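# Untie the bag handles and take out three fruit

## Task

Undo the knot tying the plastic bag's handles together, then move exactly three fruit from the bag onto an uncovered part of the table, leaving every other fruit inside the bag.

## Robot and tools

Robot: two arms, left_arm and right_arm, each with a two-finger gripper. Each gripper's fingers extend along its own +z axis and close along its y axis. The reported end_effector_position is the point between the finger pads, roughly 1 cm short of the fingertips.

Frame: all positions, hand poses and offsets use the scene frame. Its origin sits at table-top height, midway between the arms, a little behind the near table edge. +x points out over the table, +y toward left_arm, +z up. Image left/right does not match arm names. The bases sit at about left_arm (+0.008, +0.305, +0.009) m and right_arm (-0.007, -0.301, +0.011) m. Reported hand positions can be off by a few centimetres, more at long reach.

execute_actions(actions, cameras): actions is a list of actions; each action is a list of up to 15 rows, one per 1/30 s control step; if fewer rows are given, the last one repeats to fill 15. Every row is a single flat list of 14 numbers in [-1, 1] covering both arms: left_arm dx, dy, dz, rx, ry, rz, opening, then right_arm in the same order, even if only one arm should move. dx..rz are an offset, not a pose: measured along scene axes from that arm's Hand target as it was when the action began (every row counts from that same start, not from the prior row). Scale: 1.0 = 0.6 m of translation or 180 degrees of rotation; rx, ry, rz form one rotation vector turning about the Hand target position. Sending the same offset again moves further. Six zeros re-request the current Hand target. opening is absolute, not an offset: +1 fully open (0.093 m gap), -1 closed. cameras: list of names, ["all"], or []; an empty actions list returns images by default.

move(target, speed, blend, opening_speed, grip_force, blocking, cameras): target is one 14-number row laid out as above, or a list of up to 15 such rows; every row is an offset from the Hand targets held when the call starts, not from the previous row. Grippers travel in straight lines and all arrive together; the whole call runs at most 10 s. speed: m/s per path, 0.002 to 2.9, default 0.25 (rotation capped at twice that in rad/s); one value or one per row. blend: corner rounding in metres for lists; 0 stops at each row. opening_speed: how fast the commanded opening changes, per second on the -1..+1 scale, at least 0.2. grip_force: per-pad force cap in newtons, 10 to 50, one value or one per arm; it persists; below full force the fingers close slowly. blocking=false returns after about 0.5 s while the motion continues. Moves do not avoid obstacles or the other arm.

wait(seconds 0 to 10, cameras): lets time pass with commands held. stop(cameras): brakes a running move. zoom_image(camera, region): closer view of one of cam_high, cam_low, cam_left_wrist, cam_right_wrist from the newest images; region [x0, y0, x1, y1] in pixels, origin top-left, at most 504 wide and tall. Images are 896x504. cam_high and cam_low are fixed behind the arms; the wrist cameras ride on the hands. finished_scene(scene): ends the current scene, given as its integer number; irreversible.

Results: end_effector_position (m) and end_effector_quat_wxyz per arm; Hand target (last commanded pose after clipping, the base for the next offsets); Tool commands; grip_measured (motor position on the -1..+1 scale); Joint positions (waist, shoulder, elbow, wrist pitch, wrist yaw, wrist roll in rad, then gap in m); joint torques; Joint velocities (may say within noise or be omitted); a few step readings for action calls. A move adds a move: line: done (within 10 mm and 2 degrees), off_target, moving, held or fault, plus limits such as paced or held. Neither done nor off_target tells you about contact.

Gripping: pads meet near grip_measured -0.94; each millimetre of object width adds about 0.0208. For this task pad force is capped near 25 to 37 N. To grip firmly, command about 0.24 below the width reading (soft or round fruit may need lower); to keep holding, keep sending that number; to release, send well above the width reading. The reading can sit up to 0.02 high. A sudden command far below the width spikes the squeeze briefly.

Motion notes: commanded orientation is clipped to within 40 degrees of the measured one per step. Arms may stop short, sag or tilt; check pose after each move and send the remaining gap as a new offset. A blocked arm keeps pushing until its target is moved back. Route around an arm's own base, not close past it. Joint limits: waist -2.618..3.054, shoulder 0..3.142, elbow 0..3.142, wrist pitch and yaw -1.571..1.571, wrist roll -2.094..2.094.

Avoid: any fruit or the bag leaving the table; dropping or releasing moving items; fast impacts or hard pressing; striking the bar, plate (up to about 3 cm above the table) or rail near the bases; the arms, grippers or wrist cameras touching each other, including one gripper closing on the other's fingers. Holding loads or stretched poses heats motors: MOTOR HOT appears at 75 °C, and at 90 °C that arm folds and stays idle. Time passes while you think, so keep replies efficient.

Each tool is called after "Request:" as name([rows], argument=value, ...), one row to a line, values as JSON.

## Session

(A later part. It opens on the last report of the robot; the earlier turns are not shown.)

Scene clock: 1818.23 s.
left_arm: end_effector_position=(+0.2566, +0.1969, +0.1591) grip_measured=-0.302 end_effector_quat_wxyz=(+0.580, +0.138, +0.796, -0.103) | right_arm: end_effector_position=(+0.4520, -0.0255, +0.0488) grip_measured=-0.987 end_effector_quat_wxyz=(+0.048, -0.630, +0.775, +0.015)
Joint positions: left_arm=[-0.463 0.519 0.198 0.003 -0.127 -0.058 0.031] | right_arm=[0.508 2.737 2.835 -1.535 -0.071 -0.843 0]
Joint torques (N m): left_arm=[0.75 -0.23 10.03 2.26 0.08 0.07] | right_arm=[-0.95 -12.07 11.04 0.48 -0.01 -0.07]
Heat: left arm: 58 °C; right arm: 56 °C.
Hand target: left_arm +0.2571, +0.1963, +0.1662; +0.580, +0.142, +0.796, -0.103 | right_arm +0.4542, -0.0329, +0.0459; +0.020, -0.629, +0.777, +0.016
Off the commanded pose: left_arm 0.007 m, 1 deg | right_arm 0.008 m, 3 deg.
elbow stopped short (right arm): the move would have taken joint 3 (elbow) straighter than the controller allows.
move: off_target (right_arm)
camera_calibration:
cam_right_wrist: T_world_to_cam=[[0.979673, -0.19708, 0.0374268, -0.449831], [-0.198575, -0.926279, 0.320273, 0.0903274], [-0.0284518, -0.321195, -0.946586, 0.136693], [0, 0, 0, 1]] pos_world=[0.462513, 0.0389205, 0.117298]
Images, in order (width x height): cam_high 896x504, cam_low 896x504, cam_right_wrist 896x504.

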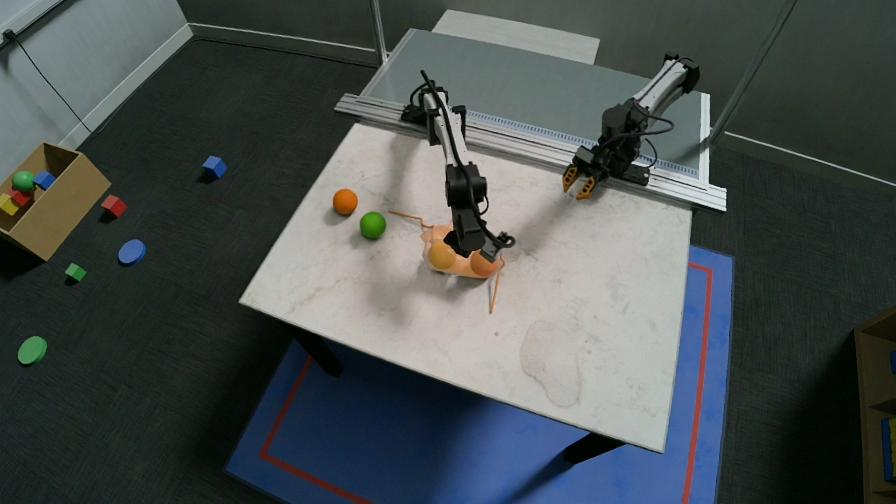

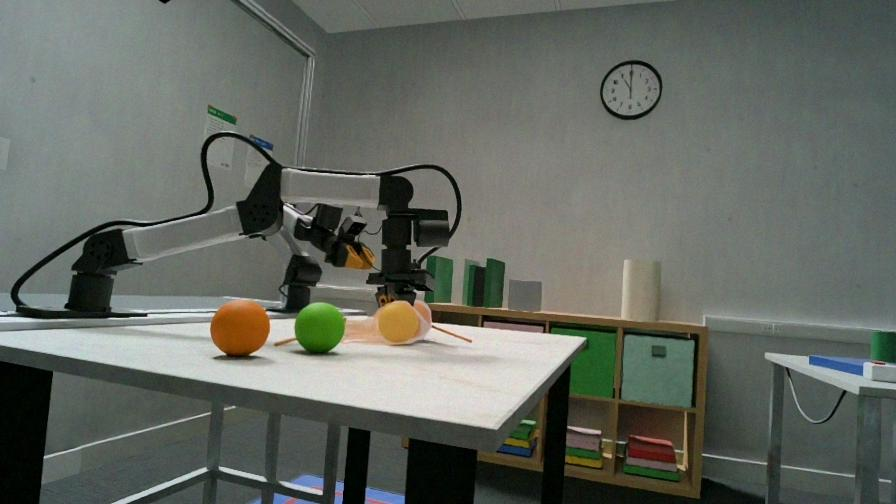

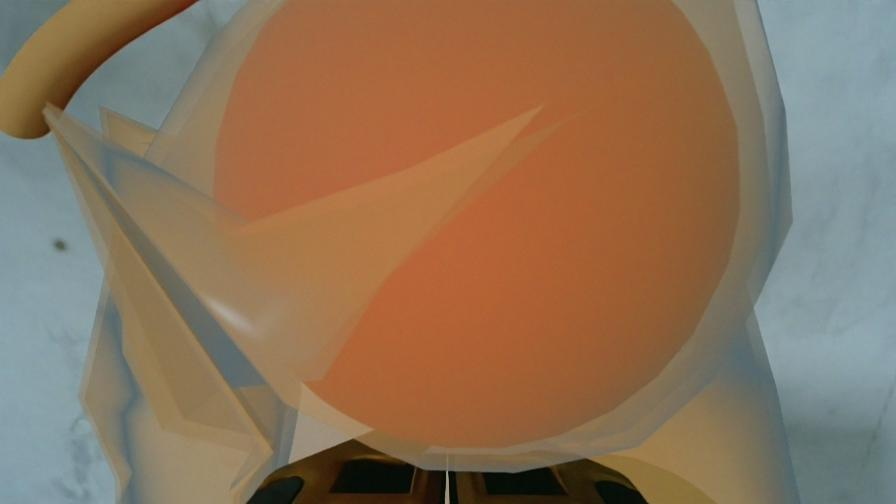

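Request:
move([
  [0,0,0,0,0,0,-0.3,-0.02,-0.005,0.0,0,0,0,-1],
  [0,0,0,0,0,0,-0.3,-0.03,-0.005,0.1,0,0,0,-1],
  [0,0,0,0,0,0,-0.3,-0.16,-0.07,0.26,0.1045,-0.0567,-0.182,-0.3],
], speed=[0.05,0.08,0.2], blend=[0.005,0.02,0], cameras=["cam_right_wrist","cam_high"])

Request:
zoom_image(camera="cam_high", region=[360, 170, 540, 330])

Scene clock: 1846.43 s.
left_arm: end_effector_position=(+0.2566, +0.1969, +0.1591) grip_measured=-0.302 end_effector_quat_wxyz=(+0.580, +0.138, +0.796, -0.103) | right_arm: end_effector_position=(+0.3582, -0.0718, +0.1914) grip_measured=-0.302 end_effector_quat_wxyz=(+0.175, -0.380, +0.905, +0.076)
Joint positions: left_arm=[-0.463 0.519 0.198 0.003 -0.127 -0.058 0.031] | right_arm=[0.488 1.792 1.749 -1.115 -0.138 -0.269 0.031]
Joint torques (N m): left_arm=[0.77 -0.18 9.98 2.26 0.07 0.06] | right_arm=[-0.84 -11.73 7.35 1.6 -0.11 0.03]
Heat: left arm: 58 °C; right arm: 60 °C.
Hand target: left_arm +0.2571, +0.1963, +0.1662; +0.580, +0.142, +0.796, -0.103 | right_arm +0.3581, -0.0749, +0.2018; +0.192, -0.373, +0.904, +0.079
Off the commanded pose: left_arm 0.007 m, 1 deg | right_arm 0.011 m, 2 deg.
move: off_target (right_arm); target 3's new opening was sent with right_arm's hand 0.011 m and 2 deg from that target
camera_calibration:
cam_right_wrist: T_world_to_cam=[[0.721088, -0.692844, -0.000432213, -0.308118], [-0.692386, -0.720634, 0.035888, 0.229169], [-0.0251762, -0.0255791, -0.999356, 0.284361], [0, 0, 0, 1]] pos_world=[0.388012, -0.041057, 0.27582]
Images, in order (width x height): cam_high 896x504, cam_right_wrist 896x504.

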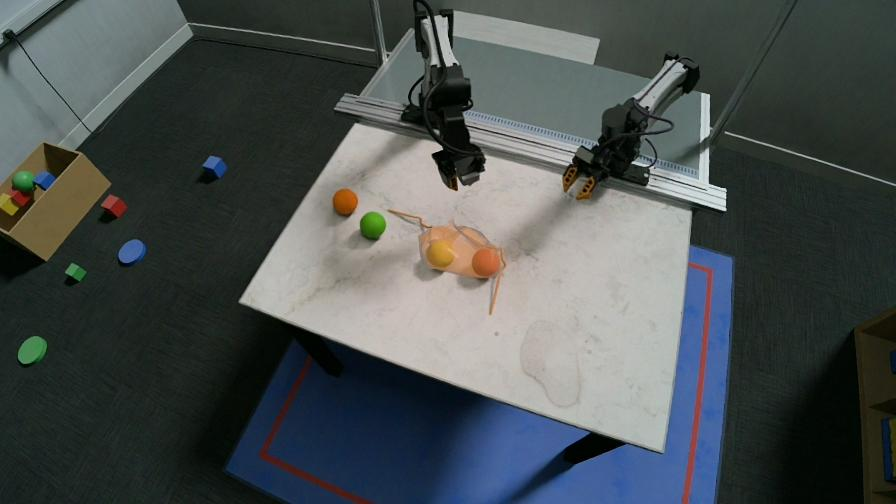

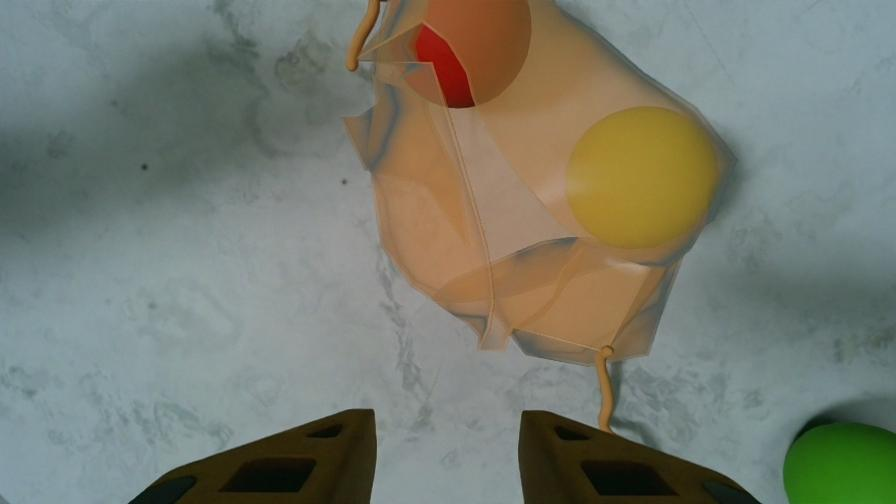

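Scaled by 2.800 from the camera's 896x504 image, which has a finer 1280x720 frame.

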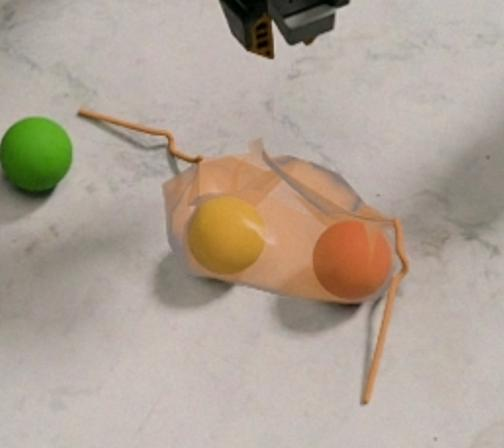

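Request:
move(target=[0.2548,-0.2272,-0.044,-0.0082,0.2392,0.2337,-0.3,0.028,-0.192,-0.153,0.026,-0.0241,0.0245,-0.3], speed=0.2, cameras=["cam_left_wrist","cam_right_wrist"])

Scene clock: 1891.17 s.
left_arm: end_effector_position=(+0.4084, +0.0598, +0.1443) grip_measured=-0.302 end_effector_quat_wxyz=(+0.265, -0.195, +0.943, +0.052) | right_arm: end_effector_position=(+0.3746, -0.1880, +0.1044) grip_measured=-0.302 end_effector_quat_wxyz=(+0.224, -0.401, +0.881, +0.110)
Joint positions: left_arm=[-0.69 2.101 1.895 -1.102 -0.471 -1.055 0.031] | right_arm=[0.113 1.684 1.216 -0.685 -0.377 -0.649 0.031]
Joint torques (N m): left_arm=[0.87 -7.97 8.57 0.83 -0.24 -0.11] | right_arm=[-0.91 -9.77 7.3 1.58 -0.33 -0.11]
Heat: left arm: 58 °C; right arm: 56 °C.
Hand target: left_arm +0.4100, +0.0600, +0.1396; +0.254, -0.200, +0.945, +0.054 | right_arm +0.3750, -0.1901, +0.1100; +0.238, -0.402, +0.877, +0.110
Off the commanded pose: left_arm 0.005 m, 1 deg | right_arm 0.006 m, 2 deg.
move: done
camera_calibration:
cam_left_wrist: T_world_to_cam=[[0.387189, -0.921967, 0.00784595, -0.104905], [-0.915271, -0.385375, -0.117326, 0.453463], [0.111194, 0.0382461, -0.993062, 0.184496], [0, 0, 0, 1]] pos_world=[0.435145, 0.0709781, 0.237242]
cam_right_wrist: T_world_to_cam=[[0.761411, -0.648193, -0.00997789, -0.406294], [-0.646537, -0.75816, -0.0847584, 0.148278], [0.0473749, 0.070987, -0.996352, 0.185447], [0, 0, 0, 1]] pos_world=[0.396438, -0.164103, 0.193284]
Images, in order (width x height): cam_left_wrist 896x504, cam_right_wrist 896x504.

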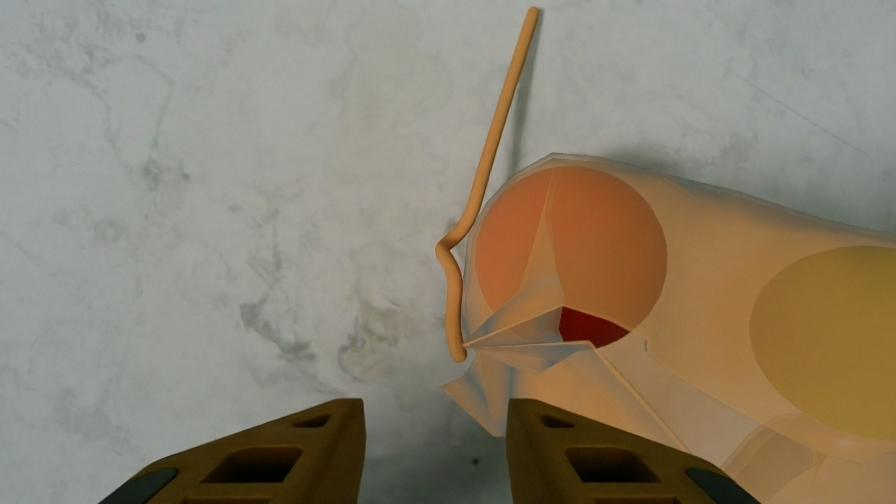

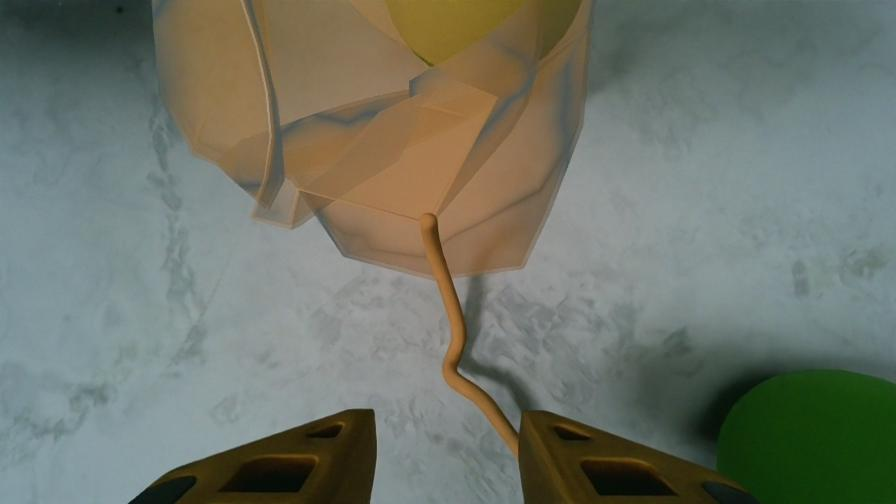

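Request:
move(target=[0.031,-0.006,-0.149,0,0,0,-0.45,0.034,0.047,-0.145,0,0,0,-0.45], speed=0.08, cameras=["cam_left_wrist","cam_right_wrist"])

Scene clock: 1924.60 s.
left_arm: end_effector_position=(+0.4291, +0.0542, +0.0640) grip_measured=-0.448 end_effector_quat_wxyz=(+0.266, -0.203, +0.941, +0.049) | right_arm: end_effector_position=(+0.3968, -0.1609, +0.0306) grip_measured=-0.448 end_effector_quat_wxyz=(+0.243, -0.406, +0.874, +0.113)
Joint positions: left_arm=[-0.672 2.213 1.75 -0.834 -0.468 -1.053 0.024] | right_arm=[0.183 1.864 1.106 -0.335 -0.364 -0.586 0.024]
Joint torques (N m): left_arm=[0.91 -8.72 5.7 1.11 -0.22 0.07] | right_arm=[0.16 -7.72 6.93 1.72 -0.07 0.08]
Heat: left arm: 57 °C; right arm: 55 °C.
Hand target: left_arm +0.4286, +0.0563, +0.0503; +0.254, -0.200, +0.945, +0.053 | right_arm +0.3954, -0.1619, +0.0231; +0.238, -0.402, +0.877, +0.109
Off the commanded pose: left_arm 0.014 m, 2 deg | right_arm 0.008 m, 1 deg.
move: off_target (left_arm)
camera_calibration:
cam_left_wrist: T_world_to_cam=[[0.401411, -0.915731, 0.0174966, -0.124499], [-0.908579, -0.400541, -0.118533, 0.458901], [0.115552, 0.0316833, -0.992796, 0.101195], [0, 0, 0, 1]] pos_world=[0.45523, 0.0665947, 0.157039]
cam_right_wrist: T_world_to_cam=[[0.769121, -0.639094, 0.00340844, -0.408245], [-0.63398, -0.763619, -0.122292, 0.17222], [0.0807589, 0.0918965, -0.992488, 0.0989382], [0, 0, 0, 1]] pos_world=[0.415184, -0.138489, 0.120648]
Images, in order (width x height): cam_left_wrist 896x504, cam_right_wrist 896x504.

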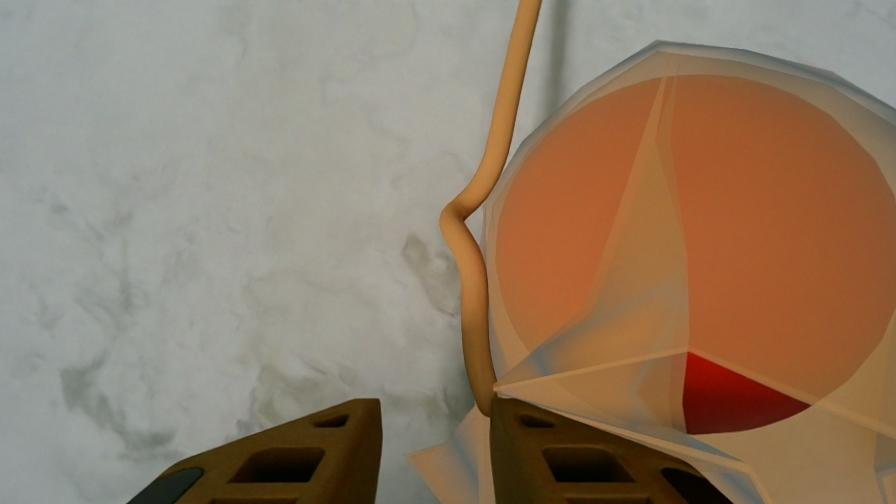

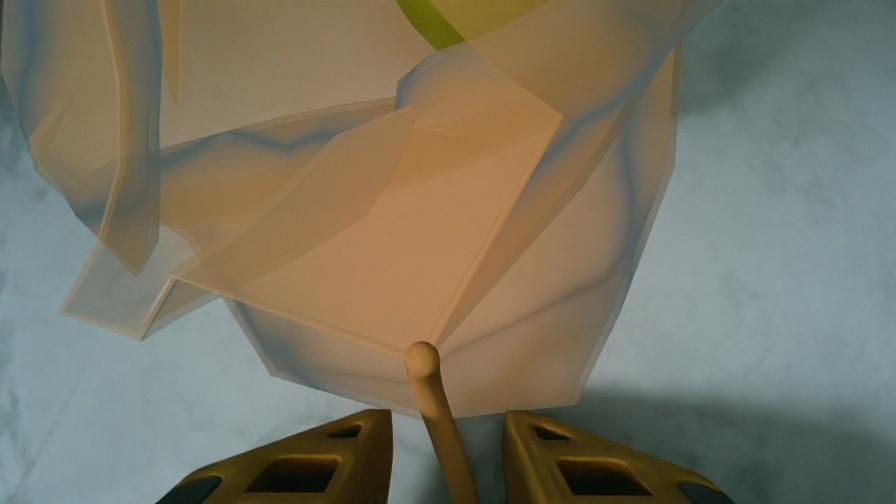

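Request:
move([
  [0,0,0.05,0,0,0,-0.45,0,0,0.005,0,0,0,-1],
  [0.03,-0.0067,0.05,0,0,0,-0.6,0,0,0.005,0,0,0,-1],
  [0.03,-0.0067,0.005,0,0,0,-0.6,0,0,0.005,0,0,0,-1],
], speed=0.08, opening_speed=0.6, cameras=["cam_left_wrist","cam_right_wrist"])

Scene clock: 1960.90 s.
left_arm: end_effector_position=(+0.4472, +0.0509, +0.0676) grip_measured=-0.598 end_effector_quat_wxyz=(+0.266, -0.204, +0.941, +0.049) | right_arm: end_effector_position=(+0.3969, -0.1609, +0.0306) grip_measured=-0.987 end_effector_quat_wxyz=(+0.243, -0.405, +0.874, +0.113)
Joint positions: left_arm=[-0.652 2.275 1.868 -0.881 -0.462 -1.033 0.016] | right_arm=[0.183 1.864 1.106 -0.335 -0.364 -0.586 0]
Joint torques (N m): left_arm=[0.72 -9.05 5.72 1.17 -0.23 0.05] | right_arm=[0.02 -8.42 7.38 1.56 -0.05 0.08]
Heat: left arm: 52 °C; right arm: 54 °C.
Hand target: left_arm +0.4466, +0.0523, +0.0533; +0.254, -0.200, +0.945, +0.053 | right_arm +0.3954, -0.1619, +0.0261; +0.238, -0.402, +0.877, +0.110
Off the commanded pose: left_arm 0.014 m, 2 deg | right_arm 0.005 m, 1 deg.
move: off_target (left_arm)
camera_calibration:
cam_left_wrist: T_world_to_cam=[[0.402285, -0.915346, 0.0175397, -0.135295], [-0.90827, -0.401434, -0.117884, 0.474258], [0.114946, 0.0314924, -0.992872, 0.103093], [0, 0, 0, 1]] pos_world=[0.473331, 0.0632951, 0.160639]
cam_right_wrist: T_world_to_cam=[[0.768899, -0.639361, 0.00339257, -0.408265], [-0.634223, -0.76337, -0.122583, 0.172467], [0.0809644, 0.092102, -0.992453, 0.0989679], [0, 0, 0, 1]] pos_world=[0.415284, -0.138488, 0.120747]
Images, in order (width x height): cam_left_wrist 896x504, cam_right_wrist 896x504.

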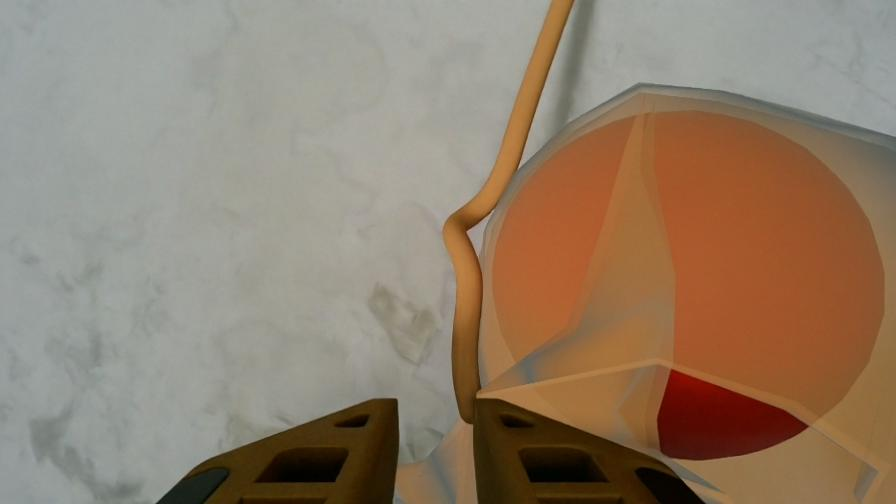

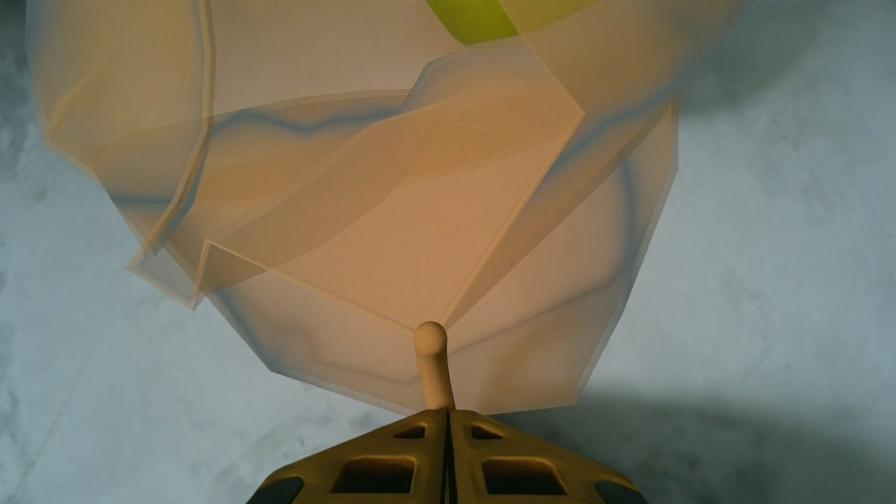

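Request:
move([
  [0.016,-0.004,0,0,0,0,-0.6,0,0,0.0,0,0,0,-0.45],
  [0.016,-0.004,-0.04,0,0,0,-0.6,0,0,-0.026,0,0,0,-0.45],
], speed=0.06, cameras=["cam_left_wrist","cam_right_wrist"])

Scene clock: 1977.23 s.
left_arm: end_effector_position=(+0.4577, +0.0475, +0.0441) grip_measured=-0.598 end_effector_quat_wxyz=(+0.267, -0.204, +0.941, +0.048) | right_arm: end_effector_position=(+0.3976, -0.1613, +0.0185) grip_measured=-0.452 end_effector_quat_wxyz=(+0.244, -0.405, +0.874, +0.113)
Joint positions: left_arm=[-0.644 2.336 1.876 -0.822 -0.46 -1.024 0.016] | right_arm=[0.183 1.89 1.086 -0.286 -0.364 -0.584 0.024]
Joint torques (N m): left_arm=[0.8 -9.31 5.68 1.14 -0.23 0.05] | right_arm=[0.2 -7.65 6.65 1.72 -0.08 0.11]
Heat: left arm: 51 °C; right arm: 54 °C.
Hand target: left_arm +0.4562, +0.0500, +0.0292; +0.254, -0.200, +0.945, +0.054 | right_arm +0.3954, -0.1619, +0.0105; +0.238, -0.402, +0.877, +0.110
Off the commanded pose: left_arm 0.015 m, 2 deg | right_arm 0.008 m, 1 deg.
move: off_target (left_arm)
camera_calibration:
cam_left_wrist: T_world_to_cam=[[0.401923, -0.915448, 0.020315, -0.142189], [-0.908123, -0.401354, -0.119277, 0.479773], [0.117345, 0.0294916, -0.992653, 0.0776942], [0, 0, 0, 1]] pos_world=[0.483725, 0.0601009, 0.137238]
cam_right_wrist: T_world_to_cam=[[0.76807, -0.640349, 0.00461555, -0.40893], [-0.635008, -0.762555, -0.123594, 0.171532], [0.0826628, 0.0919979, -0.992322, 0.0862207], [0, 0, 0, 1]] pos_world=[0.415884, -0.138987, 0.108647]
Images, in order (width x height): cam_left_wrist 896x504, cam_right_wrist 896x504.

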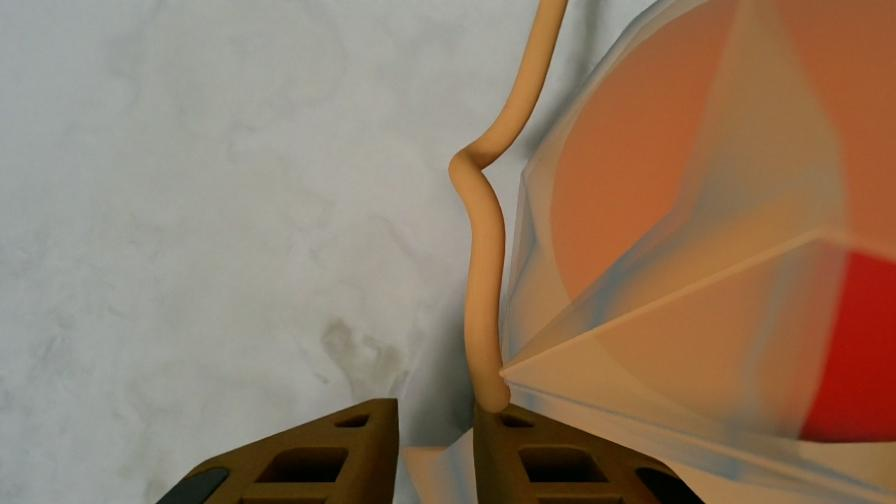

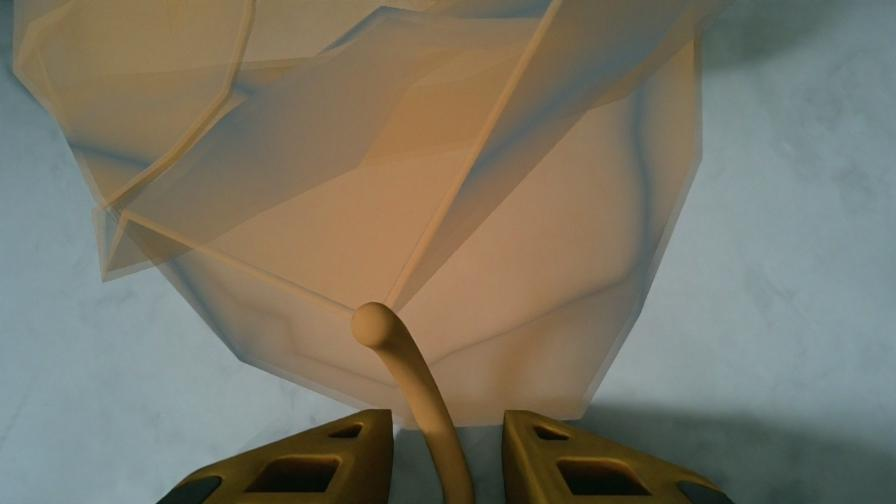

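Request:
move([
  [-0.005,0.012,0.045,0,0,0,-0.5,0,0,0.0,0,0,0,-1],
  [0.024,-0.008,0.045,0,0,0,-0.5,0,0,0,0,0,0,-1],
  [0.024,-0.008,0.004,0,0,0,-0.5,0,0,0,0,0,0,-1],
], speed=0.06, opening_speed=0.6, cameras=["cam_left_wrist","cam_right_wrist"])

Scene clock: 1994.17 s.
left_arm: end_effector_position=(+0.4712, +0.0419, +0.0469) grip_measured=-0.502 end_effector_quat_wxyz=(+0.266, -0.202, +0.941, +0.048) | right_arm: end_effector_position=(+0.3977, -0.1614, +0.0185) grip_measured=-0.917 end_effector_quat_wxyz=(+0.244, -0.405, +0.874, +0.113)
Joint positions: left_arm=[-0.636 2.396 1.992 -0.873 -0.456 -1.012 0.021] | right_arm=[0.183 1.89 1.086 -0.285 -0.363 -0.584 0.001]
Joint torques (N m): left_arm=[0.88 -9.66 5.76 1.15 -0.23 0.05] | right_arm=[0.21 -7.62 6.65 1.68 -0.08 0.1]
Heat: left arm: 49 °C; right arm: 54 °C.
Hand target: left_arm +0.4706, +0.0451, +0.0316; +0.254, -0.200, +0.945, +0.053 | right_arm +0.3955, -0.1619, +0.0104; +0.238, -0.402, +0.877, +0.109
Off the commanded pose: left_arm 0.016 m, 2 deg | right_arm 0.008 m, 1 deg.
move: off_target (left_arm)
camera_calibration:
cam_left_wrist: T_world_to_cam=[[0.399472, -0.916539, 0.0194812, -0.151494], [-0.909315, -0.398844, -0.118616, 0.490433], [0.116486, 0.0296691, -0.992749, 0.0793894], [0, 0, 0, 1]] pos_world=[0.497228, 0.0544007, 0.139938]
cam_right_wrist: T_world_to_cam=[[0.768034, -0.640389, 0.00504751, -0.409045], [-0.634999, -0.762545, -0.123695, 0.171605], [0.0830616, 0.0917966, -0.992307, 0.086017], [0, 0, 0, 1]] pos_world=[0.415985, -0.138988, 0.108647]
Images, in order (width x height): cam_left_wrist 896x504, cam_right_wrist 896x504.

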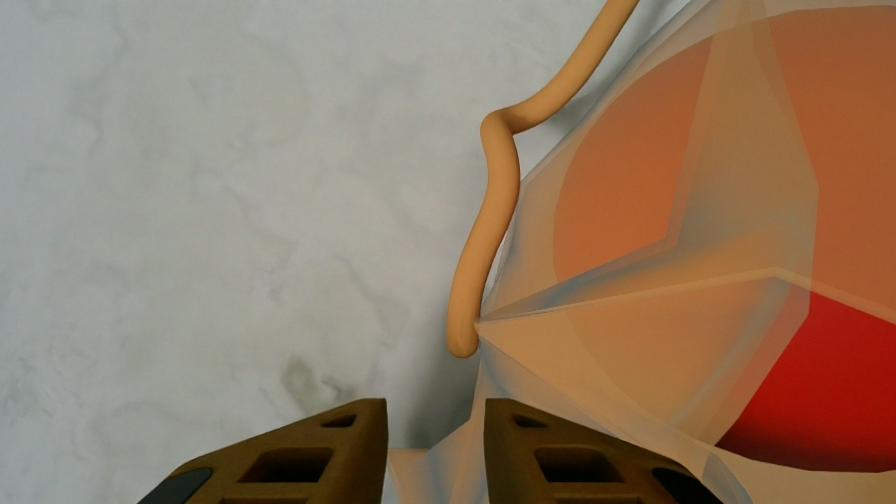

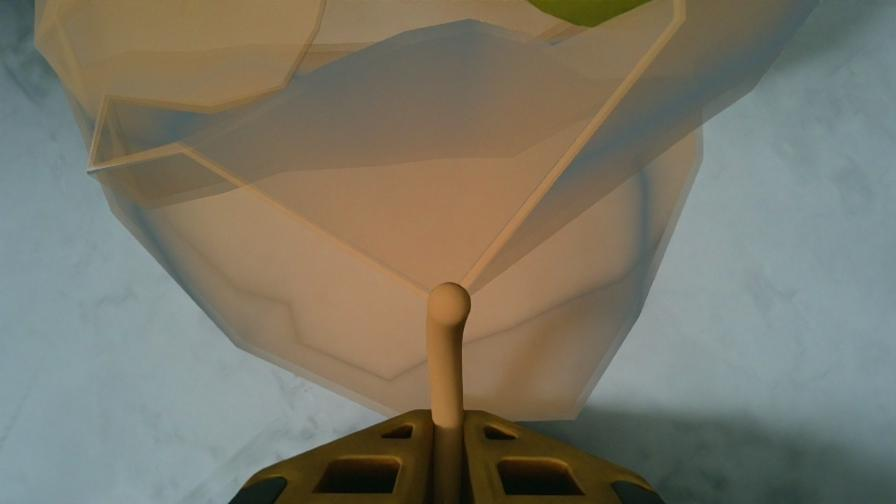

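Request:
move([
  [0,0,0.03,0,0,0,-0.5,0,0,0.0,0,0,0,-1],
  [0.0455,0.0073,0.03,0,0,0,-0.5,0,0,0,0,0,0,-1],
  [0.0455,0.0073,-0.018,0,0,0,-0.5,0,0,0,0,0,0,-1],
], speed=0.07, blend=[0.003,0.003,0], cameras=["cam_left_wrist"])

Scene clock: 2012.43 s.
left_arm: end_effector_position=(+0.4997, +0.0488, +0.0377) grip_measured=-0.502 end_effector_quat_wxyz=(+0.267, -0.206, +0.940, +0.049) | right_arm: end_effector_position=(+0.3977, -0.1614, +0.0185) grip_measured=-0.917 end_effector_quat_wxyz=(+0.244, -0.405, +0.874, +0.113)
Joint positions: left_arm=[-0.592 2.494 2.13 -0.895 -0.447 -0.973 0.021] | right_arm=[0.183 1.89 1.086 -0.285 -0.363 -0.584 0.001]
Joint torques (N m): left_arm=[0.58 -10.04 5.72 1.25 -0.22 0.06] | right_arm=[0.25 -7.75 6.69 1.7 -0.07 0.1]
Heat: left arm: 49 °C; right arm: 54 °C.
Hand target: left_arm +0.4979, +0.0495, +0.0207; +0.254, -0.200, +0.945, +0.054 | right_arm +0.3954, -0.1619, +0.0104; +0.238, -0.402, +0.877, +0.109
Off the commanded pose: left_arm 0.017 m, 2 deg | right_arm 0.008 m, 1 deg.
move: off_target (left_arm)
camera_calibration:
cam_left_wrist: T_world_to_cam=[[0.40612, -0.913615, 0.0193552, -0.159907], [-0.906198, -0.405372, -0.120326, 0.516949], [0.117778, 0.0313271, -0.992546, 0.0660323], [0, 0, 0, 1]] pos_world=[0.525623, 0.061395, 0.130837]
Images, in order (width x height): cam_left_wrist 896x504.

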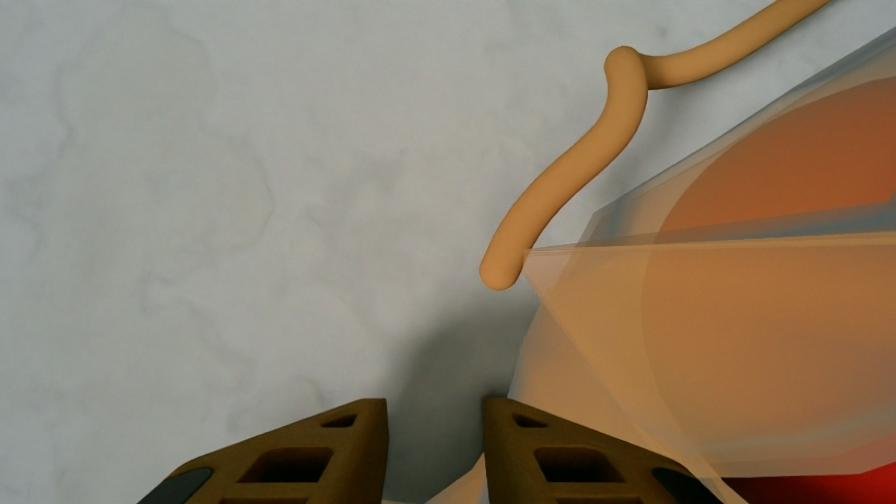

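Request:
move(target=[-0.04,-0.005,0.15,0,0,0,-0.5,0,0,0.0,0,0,0,-1], speed=0.12, cameras=["cam_left_wrist","cam_high","cam_low"])

Request:
zoom_image(camera="cam_high", region=[360, 170, 540, 330])

Scene clock: 2021.43 s.
left_arm: end_effector_position=(+0.4748, +0.0490, +0.0939) grip_measured=-0.502 end_effector_quat_wxyz=(+0.248, -0.195, +0.947, +0.066) | right_arm: end_effector_position=(+0.3977, -0.1614, +0.0185) grip_measured=-0.917 end_effector_quat_wxyz=(+0.244, -0.405, +0.874, +0.113)
Joint positions: left_arm=[-0.617 2.432 2.256 -1.144 -0.447 -0.987 0.021] | right_arm=[0.183 1.89 1.086 -0.285 -0.363 -0.584 0.001]
Joint torques (N m): left_arm=[0.06 -13.24 8.21 0.87 -0.29 -0.1] | right_arm=[0.27 -7.64 6.67 1.7 -0.08 0.08]
Heat: left arm: 50 °C; right arm: 54 °C.
Hand target: left_arm +0.4739, +0.0465, +0.1109; +0.254, -0.200, +0.945, +0.054 | right_arm +0.3954, -0.1619, +0.0104; +0.238, -0.402, +0.877, +0.109
Off the commanded pose: left_arm 0.017 m, 2 deg | right_arm 0.008 m, 1 deg.
move: off_target (left_arm)
camera_calibration:
cam_left_wrist: T_world_to_cam=[[0.394389, -0.918577, -0.0259433, -0.140648], [-0.916109, -0.3908, -0.0895522, 0.502308], [0.072122, 0.0590853, -0.995644, 0.145357], [0, 0, 0, 1]] pos_world=[0.505156, 0.0585172, 0.186058]
Images, in order (width x height): cam_high 896x504, cam_low 896x504, cam_left_wrist 896x504.

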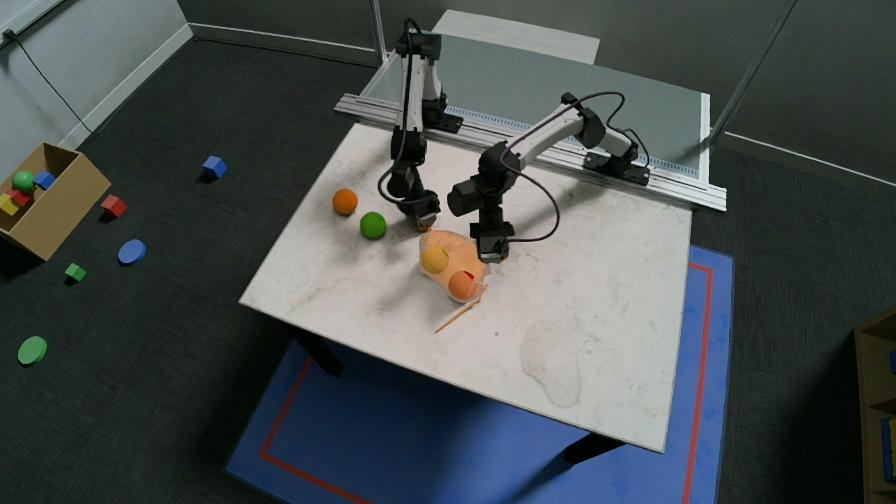

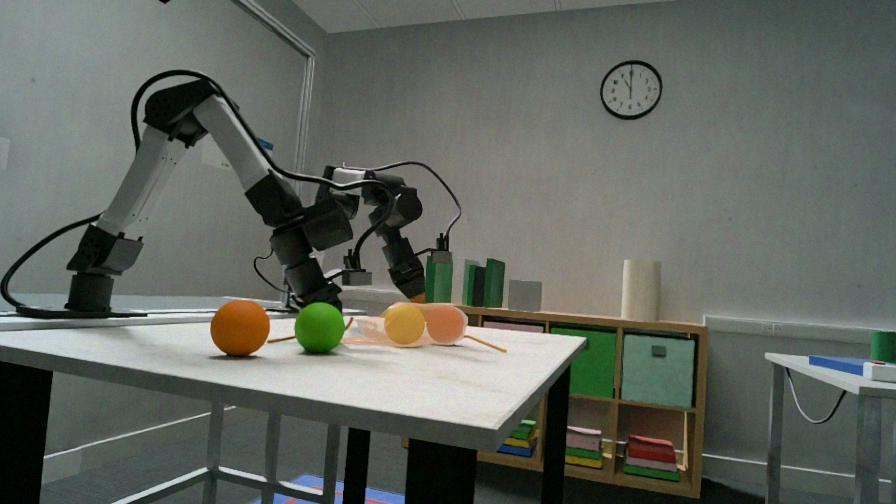

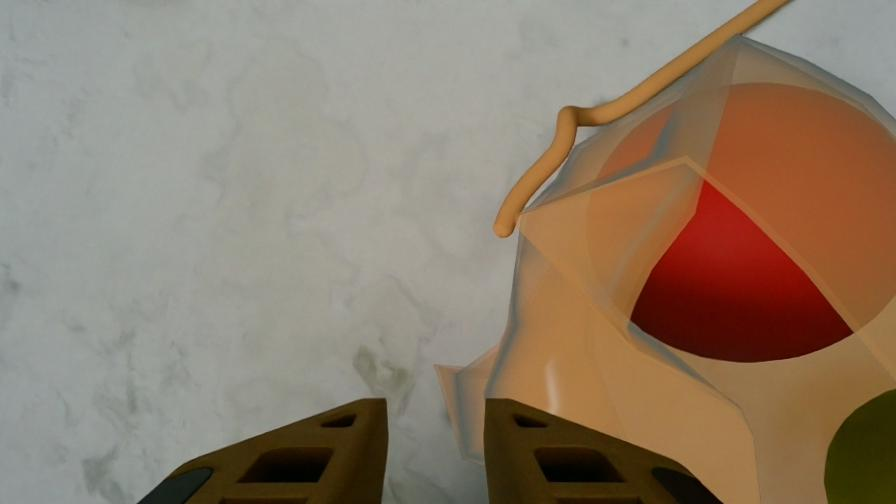

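Scaled by 2.800 from the camera's 896x504 image, which has a finer 1280x720 frame.

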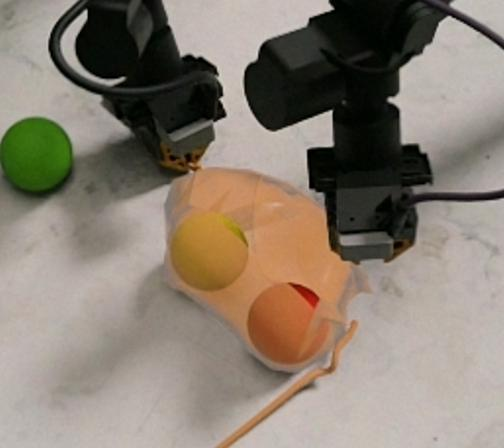

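Request:
move(target=[-0.13,0.09,0.09,0,0,0,-0.5,-0.19,0.035,0.025,0,0,0,-1], speed=0.06, cameras=["cam_left_wrist","cam_high","cam_right_wrist"])

Request:
zoom_image(camera="cam_high", region=[360, 170, 540, 330])

Scene clock: 2056.80 s.
left_arm: end_effector_position=(+0.4006, +0.1002, +0.1586) grip_measured=-0.502 end_effector_quat_wxyz=(+0.252, -0.197, +0.946, +0.061) | right_arm: end_effector_position=(+0.2836, -0.1399, +0.0223) grip_measured=-0.917 end_effector_quat_wxyz=(+0.232, -0.404, +0.877, +0.115)
Joint positions: left_arm=[-0.622 1.99 1.795 -1.115 -0.447 -0.994 0.021] | right_arm=[0.356 1.523 0.669 -0.209 -0.282 -0.425 0.001]
Joint torques (N m): left_arm=[-0.08 -10.95 5.45 0.98 -0.32 -0.11] | right_arm=[0.31 -8.05 6.2 1.64 -0.02 0.06]
Heat: left arm: 65 °C; right arm: 54 °C.
Hand target: left_arm +0.3959, +0.1006, +0.1649; +0.254, -0.200, +0.945, +0.053 | right_arm +0.2814, -0.1409, +0.0255; +0.238, -0.402, +0.877, +0.110
Off the commanded pose: left_arm 0.008 m, 1 deg | right_arm 0.004 m, 1 deg.
move: done
camera_calibration:
cam_left_wrist: T_world_to_cam=[[0.395967, -0.918164, -0.0135822, -0.0652811], [-0.914633, -0.393044, -0.0946739, 0.460555], [0.0815878, 0.0499105, -0.995416, 0.209097], [0, 0, 0, 1]] pos_world=[0.430028, 0.110643, 0.250854]
cam_right_wrist: T_world_to_cam=[[0.768075, -0.640302, -0.00861816, -0.307348], [-0.637555, -0.763383, -0.103773, 0.116165], [0.059867, 0.0851999, -0.994564, 0.103019], [0, 0, 0, 1]] pos_world=[0.303961, -0.116895, 0.111865]
Images, in order (width x height): cam_high 896x504, cam_left_wrist 896x504, cam_right_wrist 896x504.

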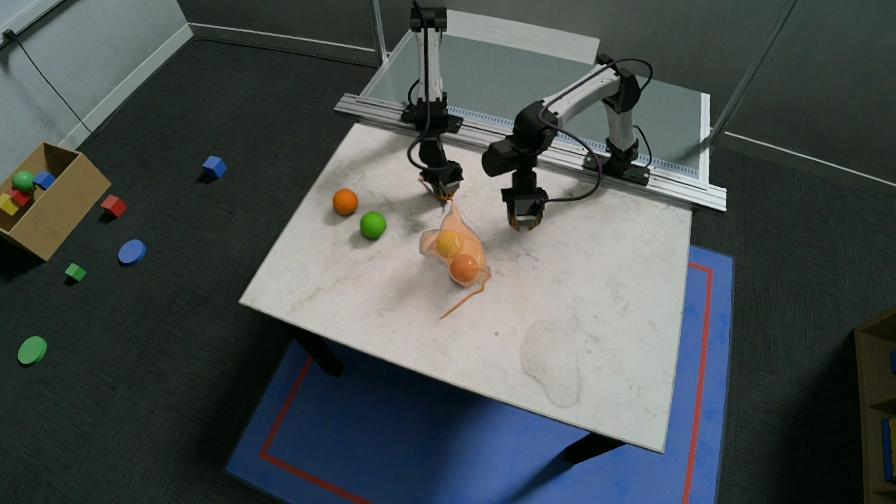

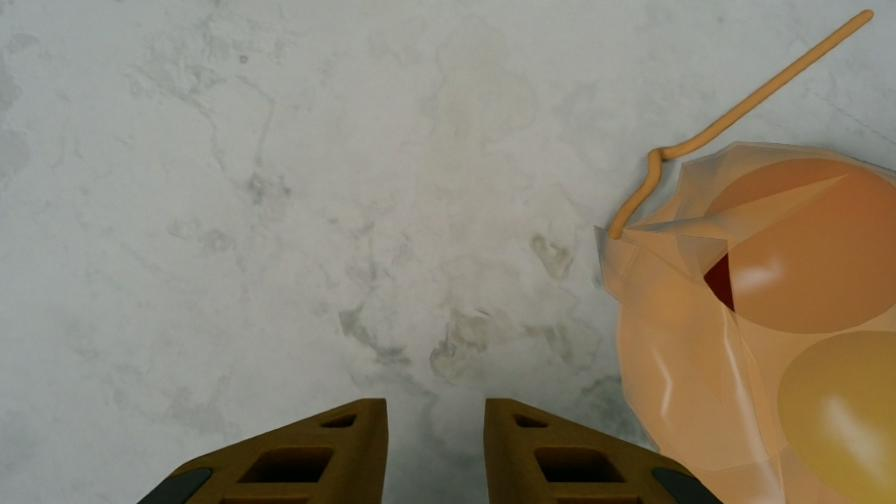

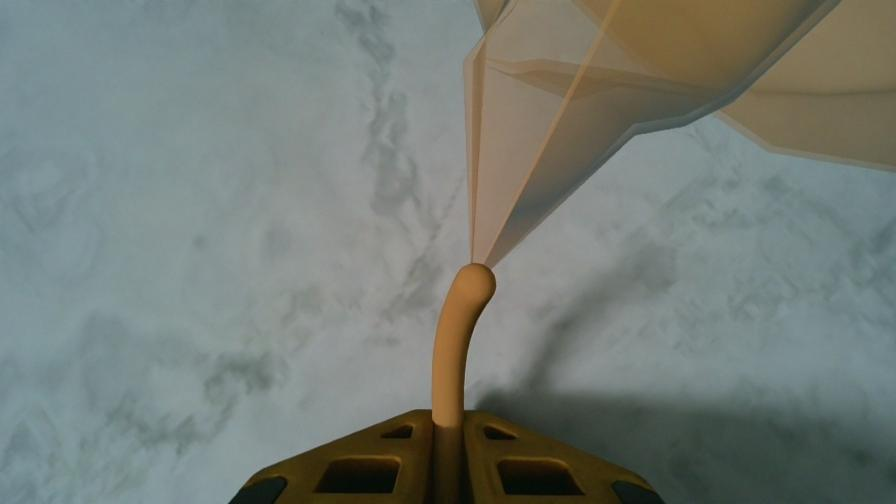

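Scaled by 2.800 from the camera's 896x504 image, which has a finer 1280x720 frame.

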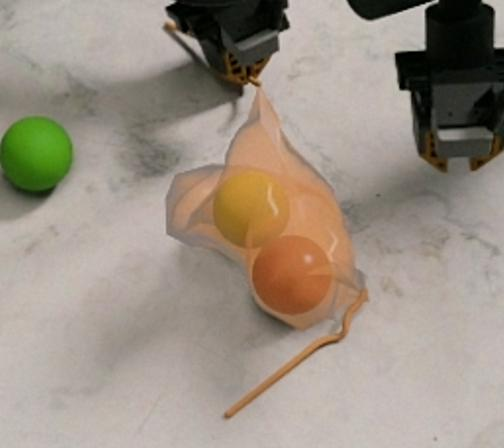

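Request:
move(target=[-0.1,0.1,0.05,0,0,0,-0.5,-0.16,0.05,0.01,0,0,0,-1], speed=0.07, cameras=["cam_high","cam_right_wrist"])

Request:
zoom_image(camera="cam_high", region=[360, 170, 540, 330])

Scene clock: 2068.37 s.
left_arm: end_effector_position=(+0.3430, +0.1557, +0.1955) grip_measured=-0.502 end_effector_quat_wxyz=(+0.264, -0.203, +0.941, +0.052) | right_arm: end_effector_position=(+0.1915, -0.1051, +0.0346) grip_measured=-0.917 end_effector_quat_wxyz=(+0.246, -0.404, +0.873, +0.116)
Joint positions: left_arm=[-0.593 1.654 1.508 -1.121 -0.446 -0.971 0.021] | right_arm=[0.715 1.182 0.445 -0.24 -0.091 -0.114 0.001]
Joint torques (N m): left_arm=[0.85 -7.92 5.44 0.93 -0.21 0.06] | right_arm=[0.36 -4.83 6.8 1.49 0.09 0.12]
Heat: left arm: 61 °C; right arm: 53 °C.
Hand target: left_arm +0.3359, +0.1605, +0.1949; +0.254, -0.200, +0.945, +0.053 | right_arm +0.1855, -0.1109, +0.0315; +0.238, -0.402, +0.877, +0.109
Off the commanded pose: left_arm 0.009 m, 1 deg | right_arm 0.009 m, 1 deg.
move: done
camera_calibration:
cam_right_wrist: T_world_to_cam=[[0.768036, -0.640405, 0.0010074, -0.214646], [-0.634904, -0.761643, -0.129605, 0.0858807], [0.0837668, 0.0989015, -0.991565, 0.114559], [0, 0, 0, 1]] pos_world=[0.209786, -0.08338, 0.12494]
Images, in order (width x height): cam_high 896x504, cam_right_wrist 896x504.

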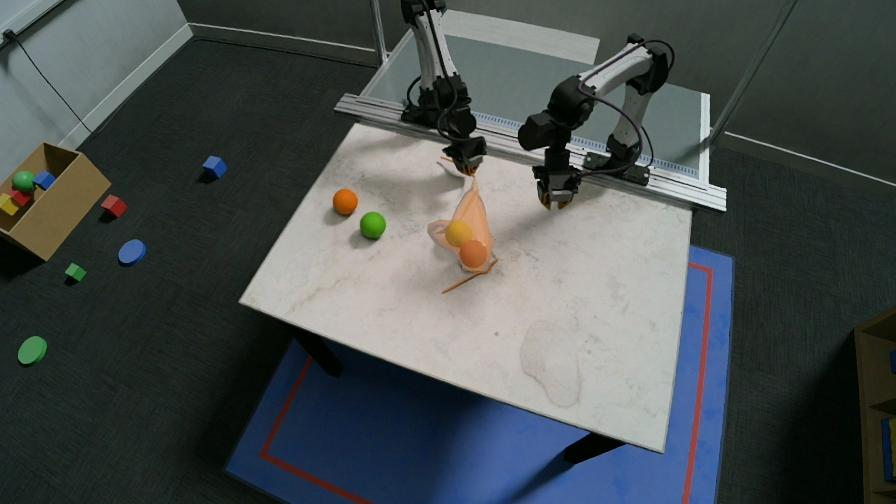

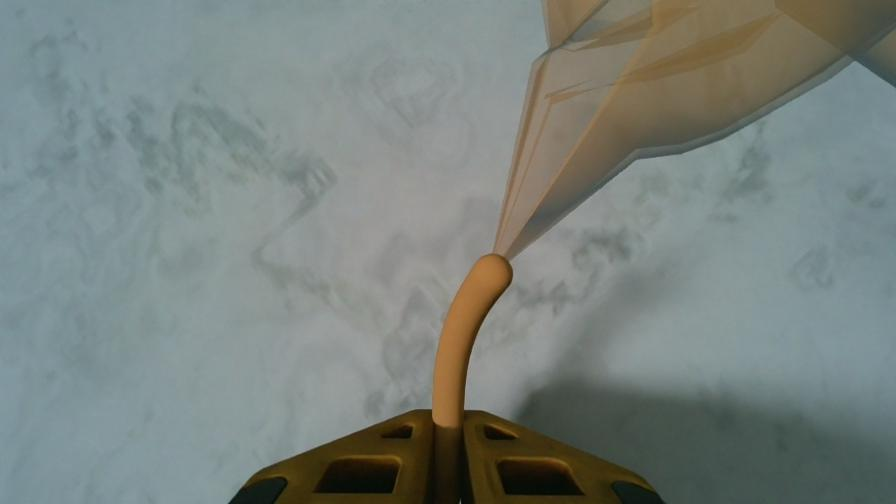

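Scaled by 2.800 from the camera's 896x504 image, which has a finer 1280x720 frame.

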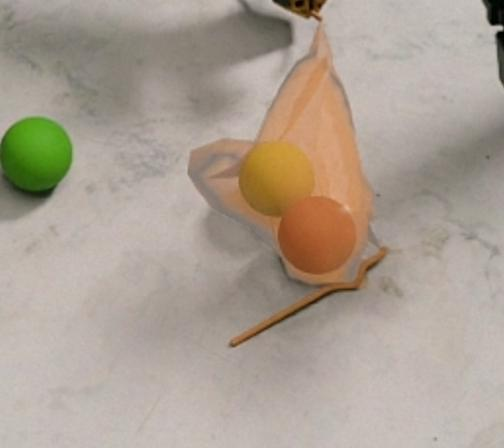

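Request:
move(target=[0.1235,-0.106,-0.1165,0,0,-0.361,-0.45,0,0,0,0,0,0,-1], speed=0.2, cameras=["cam_left_wrist"])

Scene clock: 2099.17 s.
left_arm: end_effector_position=(+0.4031, +0.0987, +0.1237) grip_measured=-0.452 end_effector_quat_wxyz=(+0.239, +0.337, +0.906, -0.088) | right_arm: end_effector_position=(+0.1915, -0.1052, +0.0345) grip_measured=-0.917 end_effector_quat_wxyz=(+0.245, -0.404, +0.874, +0.116)
Joint positions: left_arm=[-0.402 1.813 1.393 -0.656 0.15 0.247 0.024] | right_arm=[0.715 1.182 0.445 -0.24 -0.091 -0.113 0.001]
Joint torques (N m): left_arm=[0.88 -6.6 8.98 1.57 0.22 0.05] | right_arm=[0.31 -4.81 6.89 1.52 0.1 0.09]
Heat: left arm: 51 °C; right arm: 53 °C.
Hand target: left_arm +0.4100, +0.0969, +0.1250; +0.243, +0.339, +0.904, -0.091 | right_arm +0.1854, -0.1109, +0.0315; +0.238, -0.402, +0.877, +0.109
Off the commanded pose: left_arm 0.007 m, 1 deg | right_arm 0.009 m, 1 deg.
move: done
camera_calibration:
cam_left_wrist: T_world_to_cam=[[-0.658173, -0.752865, 0.00157287, 0.338628], [-0.750115, 0.655587, -0.0867946, 0.288094], [0.0643135, -0.0583056, -0.996225, 0.192107], [0, 0, 0, 1]] pos_world=[0.426624, 0.0772719, 0.215854]
Images, in order (width x height): cam_left_wrist 896x504.

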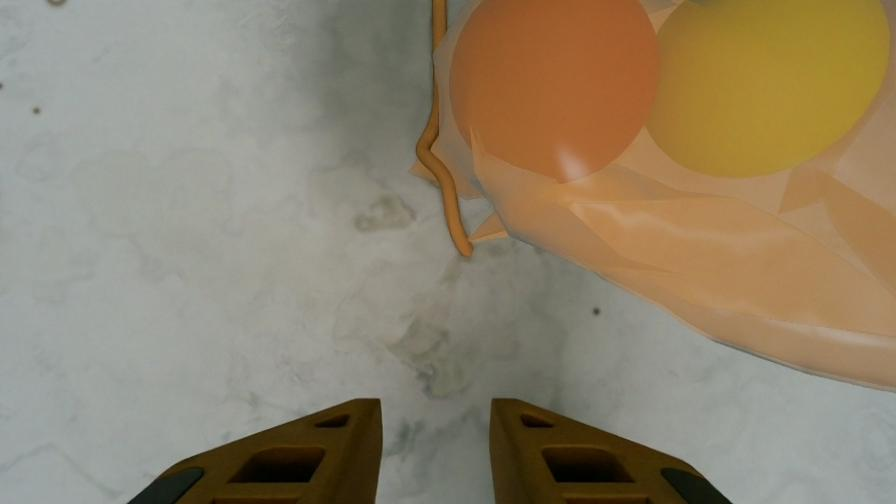

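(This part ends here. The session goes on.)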